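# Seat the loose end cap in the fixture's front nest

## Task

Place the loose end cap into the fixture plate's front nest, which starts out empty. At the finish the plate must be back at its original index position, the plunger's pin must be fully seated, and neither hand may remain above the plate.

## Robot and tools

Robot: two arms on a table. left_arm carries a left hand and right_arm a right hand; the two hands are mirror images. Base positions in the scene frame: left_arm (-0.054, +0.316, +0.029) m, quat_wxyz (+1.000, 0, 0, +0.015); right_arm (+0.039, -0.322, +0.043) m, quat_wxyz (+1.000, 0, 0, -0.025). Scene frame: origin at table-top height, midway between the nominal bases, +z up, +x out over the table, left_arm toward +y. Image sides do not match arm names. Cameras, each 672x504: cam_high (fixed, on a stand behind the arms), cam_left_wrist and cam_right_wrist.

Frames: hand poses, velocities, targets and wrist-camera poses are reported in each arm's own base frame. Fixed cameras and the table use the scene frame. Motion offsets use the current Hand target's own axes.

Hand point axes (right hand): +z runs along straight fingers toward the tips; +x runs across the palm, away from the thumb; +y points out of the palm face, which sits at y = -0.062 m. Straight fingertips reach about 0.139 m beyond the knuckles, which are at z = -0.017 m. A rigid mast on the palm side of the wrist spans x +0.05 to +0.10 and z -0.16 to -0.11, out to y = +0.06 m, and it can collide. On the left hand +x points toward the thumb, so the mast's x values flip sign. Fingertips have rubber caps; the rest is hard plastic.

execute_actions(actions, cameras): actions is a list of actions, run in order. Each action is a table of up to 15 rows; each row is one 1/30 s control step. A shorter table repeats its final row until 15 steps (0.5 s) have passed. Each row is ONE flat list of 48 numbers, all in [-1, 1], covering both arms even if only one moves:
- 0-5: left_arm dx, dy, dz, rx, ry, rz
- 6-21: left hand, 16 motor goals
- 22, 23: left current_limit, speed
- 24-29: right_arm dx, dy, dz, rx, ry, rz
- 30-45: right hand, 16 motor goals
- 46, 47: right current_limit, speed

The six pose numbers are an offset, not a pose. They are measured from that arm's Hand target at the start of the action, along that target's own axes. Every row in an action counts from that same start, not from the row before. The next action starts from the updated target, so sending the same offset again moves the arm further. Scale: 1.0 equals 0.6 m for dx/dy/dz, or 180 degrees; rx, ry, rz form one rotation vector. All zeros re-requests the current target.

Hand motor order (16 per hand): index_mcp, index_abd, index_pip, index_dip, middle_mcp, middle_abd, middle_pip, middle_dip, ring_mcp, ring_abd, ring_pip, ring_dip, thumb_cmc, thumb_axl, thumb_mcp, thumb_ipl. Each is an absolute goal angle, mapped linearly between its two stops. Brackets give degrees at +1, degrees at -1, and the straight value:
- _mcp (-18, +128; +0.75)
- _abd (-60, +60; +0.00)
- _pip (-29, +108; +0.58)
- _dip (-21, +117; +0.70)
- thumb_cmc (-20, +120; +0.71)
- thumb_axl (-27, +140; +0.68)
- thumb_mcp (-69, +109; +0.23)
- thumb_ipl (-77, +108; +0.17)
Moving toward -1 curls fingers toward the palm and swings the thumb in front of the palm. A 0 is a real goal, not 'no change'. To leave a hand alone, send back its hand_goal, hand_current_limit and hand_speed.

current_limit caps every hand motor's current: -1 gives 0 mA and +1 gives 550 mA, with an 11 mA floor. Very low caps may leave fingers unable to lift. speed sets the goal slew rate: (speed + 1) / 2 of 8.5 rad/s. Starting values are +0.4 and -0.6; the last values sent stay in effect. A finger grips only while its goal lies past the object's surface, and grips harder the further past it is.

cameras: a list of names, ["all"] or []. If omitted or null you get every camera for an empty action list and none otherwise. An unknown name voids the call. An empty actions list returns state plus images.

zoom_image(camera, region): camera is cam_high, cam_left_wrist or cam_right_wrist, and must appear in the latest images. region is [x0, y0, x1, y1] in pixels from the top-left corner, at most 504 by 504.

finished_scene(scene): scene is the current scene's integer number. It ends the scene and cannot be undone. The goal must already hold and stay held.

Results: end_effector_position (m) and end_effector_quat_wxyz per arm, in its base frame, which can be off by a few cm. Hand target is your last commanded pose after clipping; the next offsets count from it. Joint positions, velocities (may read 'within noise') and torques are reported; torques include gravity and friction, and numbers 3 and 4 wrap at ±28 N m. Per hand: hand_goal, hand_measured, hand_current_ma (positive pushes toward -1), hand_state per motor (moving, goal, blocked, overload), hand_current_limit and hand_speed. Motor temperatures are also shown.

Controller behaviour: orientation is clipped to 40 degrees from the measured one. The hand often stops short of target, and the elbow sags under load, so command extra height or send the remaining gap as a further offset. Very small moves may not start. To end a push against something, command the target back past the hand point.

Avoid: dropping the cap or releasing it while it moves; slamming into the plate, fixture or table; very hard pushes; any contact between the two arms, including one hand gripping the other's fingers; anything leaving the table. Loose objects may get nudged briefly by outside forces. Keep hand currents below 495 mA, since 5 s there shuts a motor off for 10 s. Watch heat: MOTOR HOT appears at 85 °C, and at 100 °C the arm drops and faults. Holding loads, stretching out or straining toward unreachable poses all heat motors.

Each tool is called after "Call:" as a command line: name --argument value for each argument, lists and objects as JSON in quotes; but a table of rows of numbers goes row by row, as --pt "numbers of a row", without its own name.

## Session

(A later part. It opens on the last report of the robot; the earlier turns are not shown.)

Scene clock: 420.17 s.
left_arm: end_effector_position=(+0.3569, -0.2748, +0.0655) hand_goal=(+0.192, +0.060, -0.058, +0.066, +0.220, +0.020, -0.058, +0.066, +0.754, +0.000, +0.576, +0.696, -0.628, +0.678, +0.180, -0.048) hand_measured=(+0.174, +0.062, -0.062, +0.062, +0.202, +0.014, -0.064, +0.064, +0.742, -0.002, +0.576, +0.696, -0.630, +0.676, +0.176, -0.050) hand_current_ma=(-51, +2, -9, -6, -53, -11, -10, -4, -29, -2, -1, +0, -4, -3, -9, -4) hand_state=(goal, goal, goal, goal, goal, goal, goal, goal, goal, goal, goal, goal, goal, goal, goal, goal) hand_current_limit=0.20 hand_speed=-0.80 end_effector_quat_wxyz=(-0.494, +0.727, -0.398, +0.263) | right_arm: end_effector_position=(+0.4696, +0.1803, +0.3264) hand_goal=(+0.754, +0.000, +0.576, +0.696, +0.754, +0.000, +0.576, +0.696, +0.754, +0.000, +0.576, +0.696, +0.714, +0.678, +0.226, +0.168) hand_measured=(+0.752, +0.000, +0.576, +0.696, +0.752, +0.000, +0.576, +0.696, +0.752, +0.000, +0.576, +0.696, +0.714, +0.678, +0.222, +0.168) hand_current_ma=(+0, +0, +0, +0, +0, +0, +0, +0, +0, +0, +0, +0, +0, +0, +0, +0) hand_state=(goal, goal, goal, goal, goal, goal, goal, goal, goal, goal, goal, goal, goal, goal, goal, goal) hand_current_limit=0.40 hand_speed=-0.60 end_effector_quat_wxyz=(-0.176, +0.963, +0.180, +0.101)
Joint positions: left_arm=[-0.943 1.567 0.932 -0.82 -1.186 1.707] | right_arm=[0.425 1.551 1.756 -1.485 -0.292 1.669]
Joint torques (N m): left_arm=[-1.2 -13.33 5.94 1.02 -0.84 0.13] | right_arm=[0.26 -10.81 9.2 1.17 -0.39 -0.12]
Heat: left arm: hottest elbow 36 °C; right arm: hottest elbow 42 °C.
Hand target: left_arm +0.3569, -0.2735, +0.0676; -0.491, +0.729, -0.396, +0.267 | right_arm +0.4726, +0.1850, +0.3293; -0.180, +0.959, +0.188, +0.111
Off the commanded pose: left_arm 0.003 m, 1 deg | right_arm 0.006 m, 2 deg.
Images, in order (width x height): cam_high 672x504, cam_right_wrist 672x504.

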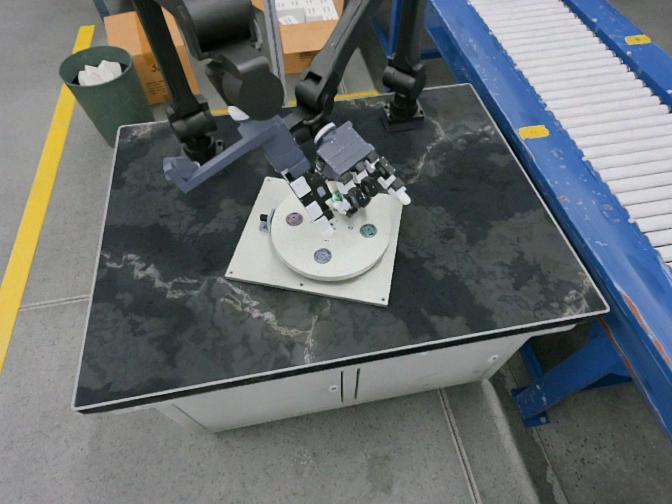

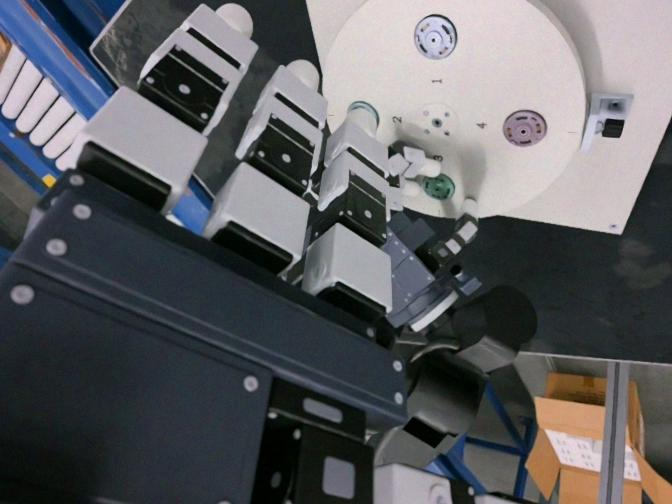

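Call:
execute_actions --actions '[[[0,0,0,0,0,0,0.3,0.03,-0.058,0.065,0.32,0,-0.058,0.065,0.754,0,0.576,0.696,-0.629,0.678,0.3,-0.049,0.2,-0.6,0,0,0,0,0,0,0.754,0,0.576,0.696,0.754,0,0.576,0.696,0.754,0,0.576,0.696,0.714,0.678,0.226,0.168,0.4,-0.6]],[[0,0,0,0,0,0,0.45,0,-0.058,0.065,0.45,0,-0.058,0.065,0.754,0,0.576,0.696,-0.629,0.678,0.42,-0.049,0.2,-0.6,0,0,0,0,0,0,0.754,0,0.576,0.696,0.754,0,0.576,0.696,0.754,0,0.576,0.696,0.714,0.678,0.226,0.168,0.4,-0.6]],[[0.0,-0.025,-0.0208,0,0,0,0.45,0,-0.058,0.065,0.45,0,-0.058,0.065,0.754,0,0.576,0.696,-0.629,0.678,0.42,-0.049,0.2,-0.6,0,0,0,0,0,0,0.754,0,0.576,0.696,0.754,0,0.576,0.696,0.754,0,0.576,0.696,0.714,0.678,0.226,0.168,0.4,-0.6]],[[0.01,-0.022,-0.015,0,0,0,0.45,0,-0.058,0.065,0.45,0,-0.058,0.065,0.754,0,0.576,0.696,-0.629,0.678,0.42,-0.049,0.2,-0.6,0,0,0,0,0,0,0.754,0,0.576,0.696,0.754,0,0.576,0.696,0.754,0,0.576,0.696,0.714,0.678,0.226,0.168,0.4,-0.6]]]' --cameras '["cam_high","cam_right_wrist"]'

Call:
zoom_image --camera "cam_right_wrist" --region '[400, 150, 480, 230]'

Call:
zoom_image --camera "cam_high" --region '[310, 155, 370, 215]'

Scene clock: 432.27 s.
left_arm: end_effector_position=(+0.3407, -0.2617, +0.0761) hand_goal=(+0.450, +0.000, -0.058, +0.066, +0.450, +0.000, -0.058, +0.066, +0.754, +0.000, +0.576, +0.696, -0.628, +0.678, +0.420, -0.048) hand_measured=(+0.438, +0.004, -0.060, +0.064, +0.436, +0.000, -0.062, +0.064, +0.742, -0.002, +0.576, +0.696, -0.630, +0.676, +0.414, -0.050) hand_current_ma=(-32, +5, -4, -5, -34, +0, -5, -3, -29, -2, -1, +0, -2, -3, -18, -4) hand_state=(goal, goal, goal, goal, goal, goal, goal, goal, goal, goal, goal, goal, goal, goal, goal, goal) hand_current_limit=0.20 hand_speed=-0.60 end_effector_quat_wxyz=(-0.503, +0.720, -0.414, +0.238) | right_arm: end_effector_position=(+0.4696, +0.1803, +0.3264) hand_goal=(+0.754, +0.000, +0.576, +0.696, +0.754, +0.000, +0.576, +0.696, +0.754, +0.000, +0.576, +0.696, +0.714, +0.678, +0.226, +0.168) hand_measured=(+0.752, +0.000, +0.576, +0.696, +0.752, +0.000, +0.576, +0.696, +0.752, +0.000, +0.576, +0.696, +0.714, +0.678, +0.222, +0.168) hand_current_ma=(+0, +0, +0, +0, +0, +0, +0, +0, +0, +0, +0, +0, +0, +0, +0, +0) hand_state=(goal, goal, goal, goal, goal, goal, goal, goal, goal, goal, goal, goal, goal, goal, goal, goal) hand_current_limit=0.40 hand_speed=-0.60 end_effector_quat_wxyz=(-0.176, +0.963, +0.180, +0.101)
Joint positions: left_arm=[-0.955 1.536 0.938 -0.952 -1.181 1.673] | right_arm=[0.425 1.551 1.756 -1.485 -0.292 1.669]
Joint torques (N m): left_arm=[-2.14 -13.27 10.88 -0.14 -1.07 -0.07] | right_arm=[0.21 -10.58 9.25 1.31 -0.38 -0.13]
Heat: left arm: hottest elbow 36 °C; right arm: hottest elbow 42 °C.
Hand target: left_arm +0.3524, -0.2837, +0.1019; -0.491, +0.729, -0.396, +0.267 | right_arm +0.4726, +0.1850, +0.3293; -0.180, +0.959, +0.188, +0.111
Off the commanded pose: left_arm 0.036 m, 4 deg | right_arm 0.006 m, 2 deg.
Images, in order (width x height): cam_high 672x504, cam_right_wrist 672x504.

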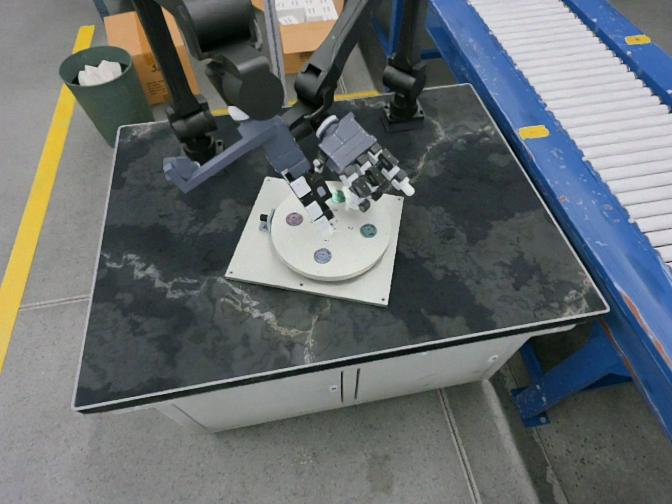

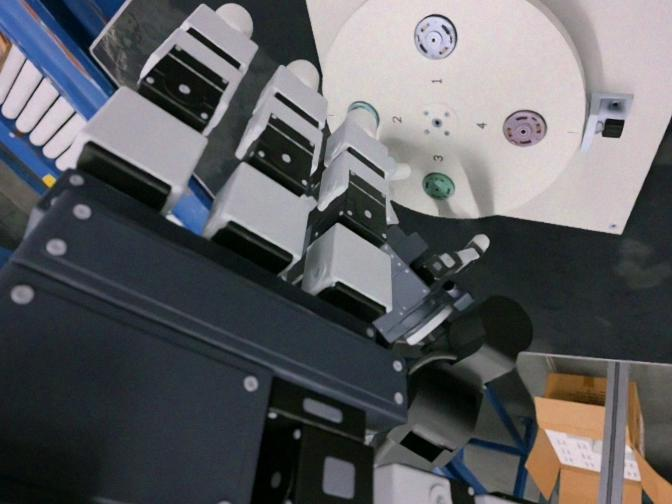

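Scaled by 6.300 from the camera's 672x504 image, which has a finer 960x720 frame.

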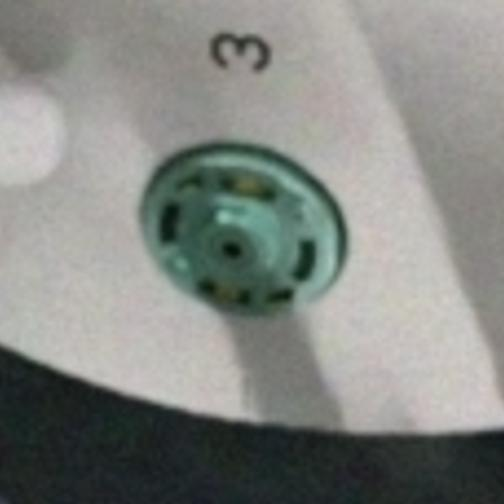

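Scaled by 8.400 from the camera's 672x504 image, which has a finer 960x720 frame.

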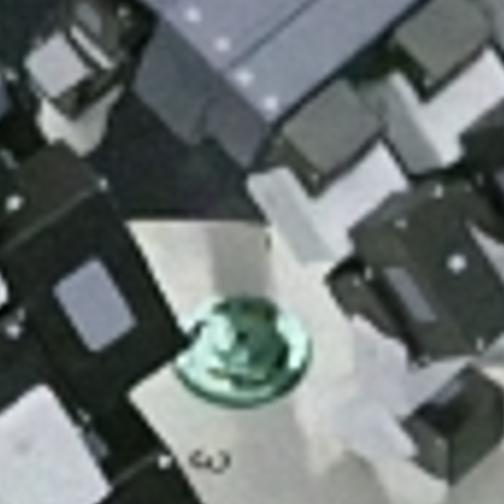

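Call:
zoom_image --camera "cam_right_wrist" --region '[485, 88, 565, 168]'

Call:
zoom_image --camera "cam_high" --region '[280, 180, 390, 290]'

Scaled by 6.300 from the camera's 672x504 image, which has a finer 960x720 frame.

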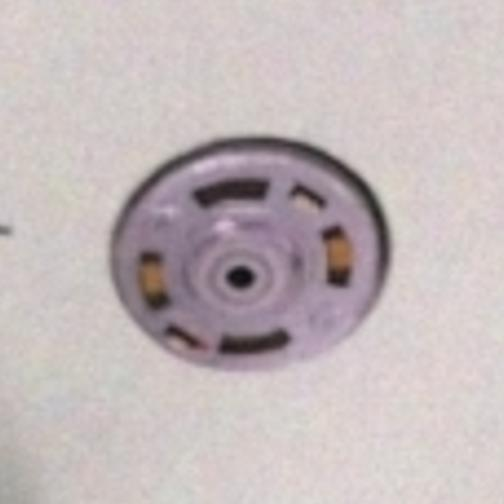

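Scaled by 4.582 from the camera's 672x504 image, which has a finer 960x720 frame.

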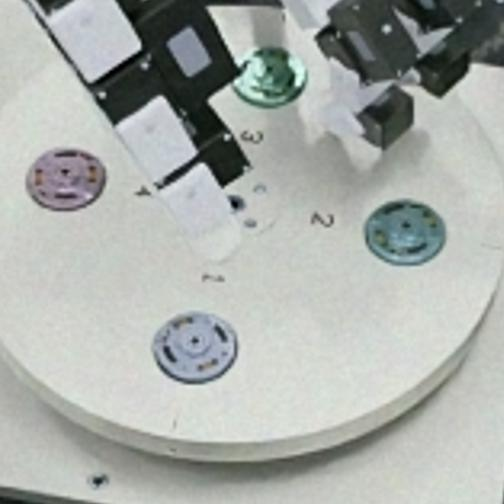

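Call:
execute_actions --actions '[[[0,-0.0695,-0.0281,0,0,0,0.45,0,-0.058,0.065,0.45,0,-0.058,0.065,0.754,0,0.576,0.696,-0.629,0.678,0.42,-0.049,0.2,-0.6,0,0,0,0,0,0,0.754,0,0.576,0.696,0.754,0,0.576,0.696,0.754,0,0.576,0.696,0.714,0.678,0.226,0.168,0.4,-0.6]]]' --cameras '[]'

Scene clock: 456.90 s.
left_arm: end_effector_position=(+0.3436, -0.2651, +0.1281) hand_goal=(+0.450, +0.000, -0.058, +0.066, +0.450, +0.000, -0.058, +0.066, +0.754, +0.000, +0.576, +0.696, -0.628, +0.678, +0.420, -0.048) hand_measured=(+0.438, +0.004, -0.060, +0.064, +0.438, +0.000, -0.062, +0.064, +0.742, -0.002, +0.576, +0.696, -0.628, +0.676, +0.414, -0.050) hand_current_ma=(-29, +5, -4, -5, -31, +0, -5, -3, -29, -2, -1, +0, -1, -3, -17, -4) hand_state=(goal, goal, goal, goal, goal, goal, goal, goal, goal, goal, goal, goal, goal, goal, goal, goal) hand_current_limit=0.20 hand_speed=-0.60 end_effector_quat_wxyz=(-0.500, +0.722, -0.408, +0.247) | right_arm: end_effector_position=(+0.4696, +0.1803, +0.3264) hand_goal=(+0.754, +0.000, +0.576, +0.696, +0.754, +0.000, +0.576, +0.696, +0.754, +0.000, +0.576, +0.696, +0.714, +0.678, +0.226, +0.168) hand_measured=(+0.752, +0.000, +0.576, +0.696, +0.752, +0.000, +0.576, +0.696, +0.752, +0.000, +0.576, +0.696, +0.714, +0.678, +0.222, +0.168) hand_current_ma=(+0, +0, +0, +0, +0, +0, +0, +0, +0, +0, +0, +0, +0, +0, +0, +0) hand_state=(goal, goal, goal, goal, goal, goal, goal, goal, goal, goal, goal, goal, goal, goal, goal, goal) hand_current_limit=0.40 hand_speed=-0.60 end_effector_quat_wxyz=(-0.176, +0.963, +0.180, +0.101)
Joint positions: left_arm=[-0.955 1.461 1.009 -1.075 -1.184 1.673] | right_arm=[0.425 1.551 1.756 -1.485 -0.292 1.669]
Joint torques (N m): left_arm=[-2.2 -11.16 11.49 -0.16 -1.01 -0.08] | right_arm=[-0.03 -10.81 9.21 1.32 -0.34 -0.13]
Heat: left arm: hottest elbow 38 °C; right arm: hottest elbow 42 °C.
Hand target: left_arm +0.3524, -0.2836, +0.1468; -0.491, +0.729, -0.396, +0.267 | right_arm +0.4726, +0.1850, +0.3293; -0.180, +0.959, +0.188, +0.111
Off the commanded pose: left_arm 0.028 m, 3 deg | right_arm 0.006 m, 2 deg.
No camera images: "cameras" was empty.

Call:
execute_actions --actions '[[[-0.1038,-0.0822,0.1145,0,-0.0669,-0.0271,0.45,0,-0.058,0.065,0.45,0,-0.058,0.065,0.754,0,0.576,0.696,-0.629,0.678,0.42,-0.049,0.2,-0.6,0,0,0,0,0,0,0.754,0,0.576,0.696,0.754,0,0.576,0.696,0.754,0,0.576,0.696,0.714,0.678,0.226,0.168,0.4,-0.6]],[[-0.0678,-0.0553,0.1367,0,-0.0669,-0.0271,0.45,0,-0.058,0.065,0.45,0,-0.058,0.065,0.754,0,0.576,0.696,-0.629,0.678,0.42,-0.049,0.2,-0.6,0,0,0,0,0,0,0.754,0,0.576,0.696,0.754,0,0.576,0.696,0.754,0,0.576,0.696,0.714,0.678,0.226,0.168,0.4,-0.6]]]' --cameras '["cam_high","cam_right_wrist"]'

Call:
zoom_image --camera "cam_right_wrist" --region '[400, 150, 480, 230]'

Call:
zoom_image --camera "cam_high" --region '[310, 155, 370, 215]'

Scene clock: 462.87 s.
left_arm: end_effector_position=(+0.4061, -0.0835, +0.1500) hand_goal=(+0.450, +0.000, -0.058, +0.066, +0.450, +0.000, -0.058, +0.066, +0.754, +0.000, +0.576, +0.696, -0.628, +0.678, +0.420, -0.048) hand_measured=(+0.440, +0.002, -0.060, +0.064, +0.440, +0.000, -0.060, +0.064, +0.742, -0.002, +0.576, +0.696, -0.628, +0.676, +0.416, -0.050) hand_current_ma=(-22, +4, -3, -5, -25, +0, -4, -3, -29, -2, -1, +0, -1, -3, -10, -4) hand_state=(goal, goal, goal, goal, goal, goal, goal, goal, goal, goal, goal, goal, goal, goal, goal, goal) hand_current_limit=0.20 hand_speed=-0.60 end_effector_quat_wxyz=(-0.544, +0.796, -0.231, +0.127) | right_arm: end_effector_position=(+0.4696, +0.1803, +0.3264) hand_goal=(+0.754, +0.000, +0.576, +0.696, +0.754, +0.000, +0.576, +0.696, +0.754, +0.000, +0.576, +0.696, +0.714, +0.678, +0.226, +0.168) hand_measured=(+0.752, +0.000, +0.576, +0.696, +0.752, +0.000, +0.576, +0.696, +0.752, +0.000, +0.576, +0.696, +0.714, +0.678, +0.222, +0.168) hand_current_ma=(+0, +0, +0, +0, +0, +0, +0, +0, +0, +0, +0, +0, +0, +0, +0, +0) hand_state=(goal, goal, goal, goal, goal, goal, goal, goal, goal, goal, goal, goal, goal, goal, goal, goal) hand_current_limit=0.40 hand_speed=-0.60 end_effector_quat_wxyz=(-0.176, +0.963, +0.180, +0.101)
Joint positions: left_arm=[-0.517 1.402 1.009 -1.192 -1.186 1.607] | right_arm=[0.425 1.551 1.756 -1.485 -0.292 1.669]
Joint torques (N m): left_arm=[-1.9 -10.81 10.63 0.77 -0.95 0.13] | right_arm=[0.32 -11.28 9.17 1.18 -0.38 -0.14]
Heat: left arm: hottest elbow 40 °C; right arm: hottest elbow 42 °C.
Hand target: left_arm +0.4198, -0.0948, +0.1667; -0.538, +0.799, -0.222, +0.150 | right_arm +0.4726, +0.1850, +0.3293; -0.180, +0.959, +0.188, +0.111
Off the commanded pose: left_arm 0.024 m, 3 deg | right_arm 0.006 m, 2 deg.
Images, in order (width x height): cam_high 672x504, cam_right_wrist 672x504.

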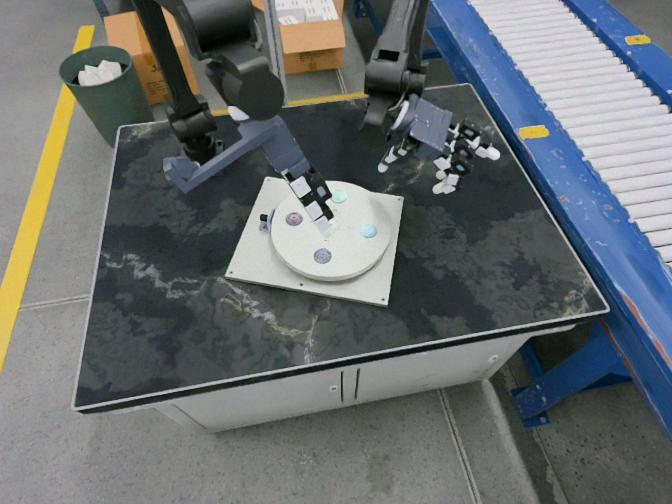

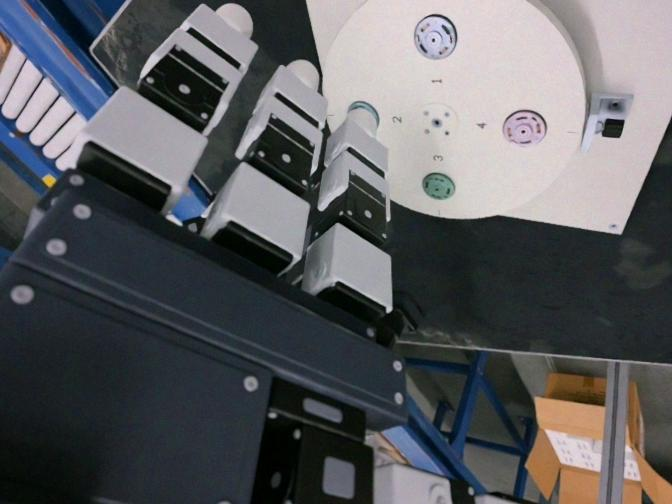

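Scaled by 6.300 from the camera's 672x504 image, which has a finer 960x720 frame.

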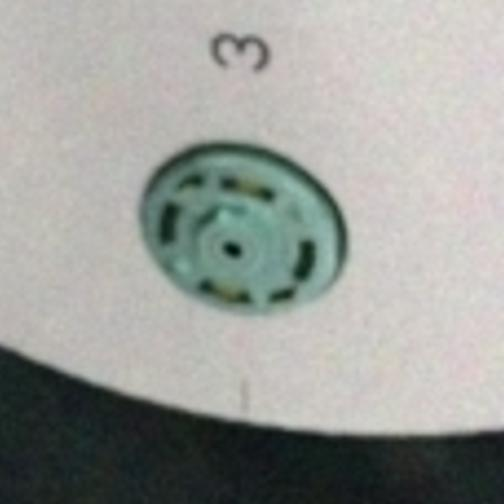

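Scaled by 8.400 from the camera's 672x504 image, which has a finer 960x720 frame.

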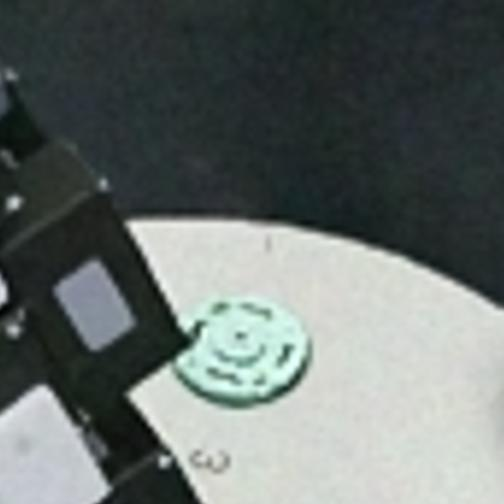

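Call:
execute_actions --actions '[[[-0.0678,-0.0553,0.1367,0,-0.0669,-0.0271,0.45,0,-0.058,0.065,0.45,0,-0.058,0.065,0.754,0,0.576,0.696,-0.629,0.678,0.42,-0.049,0.2,-0.6,-0.0483,0.1297,-0.0582,0,0,0,0.754,0,0.576,0.696,0.754,0,0.576,0.696,0.754,0,0.576,0.696,0.714,0.678,0.226,0.168,0.4,-0.6]],[[-0.0678,-0.0553,0.1367,0,-0.0669,-0.0271,0.45,0,-0.058,0.065,0.45,0,-0.058,0.065,0.754,0,0.576,0.696,-0.629,0.678,0.42,-0.049,0.2,-0.6,-0.0483,0.1297,-0.0582,0,0,0,0.754,0,0.576,0.696,0.754,0,0.576,0.696,0.754,0,0.576,0.696,0.714,0.678,0.226,0.168,0.4,-0.6]],[[-0.0678,-0.0553,0.1367,0,-0.0669,-0.0271,0.45,0,-0.058,0.065,0.45,0,-0.058,0.065,0.754,0,0.576,0.696,-0.629,0.678,0.42,-0.049,0.2,-0.6,-0.0483,0.1297,-0.0582,0,0,0,0.754,0,0.576,0.696,0.754,0,0.576,0.696,0.754,0,0.576,0.696,0.714,0.678,0.226,0.168,0.4,-0.6]]]' --cameras '["cam_high"]'

Call:
zoom_image --camera "cam_high" --region '[220, 170, 410, 310]'

Scene clock: 476.83 s.
left_arm: end_effector_position=(+0.3687, +0.1907, +0.1502) hand_goal=(+0.450, +0.000, -0.058, +0.066, +0.450, +0.000, -0.058, +0.066, +0.754, +0.000, +0.576, +0.696, -0.628, +0.678, +0.420, -0.048) hand_measured=(+0.440, +0.002, -0.060, +0.064, +0.440, +0.000, -0.060, +0.064, +0.742, -0.002, +0.576, +0.696, -0.628, +0.676, +0.416, -0.050) hand_current_ma=(-22, +4, -3, -4, -24, +0, -4, -3, -29, -2, -1, +0, -1, -3, -9, -4) hand_state=(goal, goal, goal, goal, goal, goal, goal, goal, goal, goal, goal, goal, goal, goal, goal, goal) hand_current_limit=0.20 hand_speed=-0.60 end_effector_quat_wxyz=(-0.556, +0.827, +0.051, -0.060) | right_arm: end_effector_position=(+0.4618, -0.0872, +0.3131) hand_goal=(+0.754, +0.000, +0.576, +0.696, +0.754, +0.000, +0.576, +0.696, +0.754, +0.000, +0.576, +0.696, +0.714, +0.678, +0.226, +0.168) hand_measured=(+0.750, +0.000, +0.576, +0.696, +0.750, +0.000, +0.576, +0.696, +0.750, +0.000, +0.576, +0.696, +0.712, +0.678, +0.222, +0.168) hand_current_ma=(+0, +0, +0, +0, +0, +0, +0, +0, +0, +0, +0, +0, +0, +0, +0, +0) hand_state=(goal, goal, goal, goal, goal, goal, goal, goal, goal, goal, goal, goal, goal, goal, goal, goal) hand_current_limit=0.40 hand_speed=-0.60 end_effector_quat_wxyz=(-0.183, +0.962, +0.177, +0.097)
Joint positions: left_arm=[0.163 1.402 1.009 -1.193 -1.187 1.599] | right_arm=[-0.168 1.479 1.648 -1.679 -0.413 1.051]
Joint torques (N m): left_arm=[-2.02 -10.81 10.88 0.72 -0.96 0.19] | right_arm=[0.32 -8.59 13.11 -0.06 -0.48 -0.19]
Heat: left arm: hottest elbow 42 °C; right arm: hottest elbow 41 °C.
Hand target: left_arm +0.3867, +0.1905, +0.1666; -0.557, +0.827, +0.057, -0.039 | right_arm +0.4723, -0.0853, +0.3297; -0.180, +0.959, +0.188, +0.111
Off the commanded pose: left_arm 0.024 m, 3 deg | right_arm 0.020 m, 2 deg.
Images, in order (width x height): cam_high 672x504.

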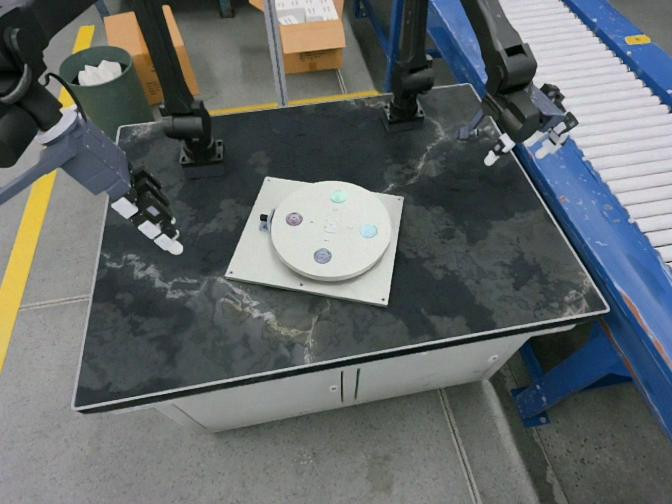

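Scaled by 2.653 from the camera's 672x504 image, which has a finer 960x720 frame.

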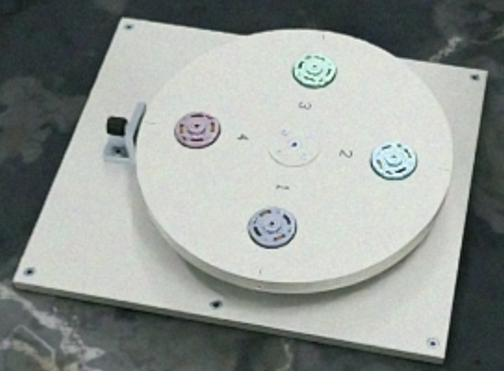

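Call:
finished_scene --scene 3

The scene is finished: the task was done.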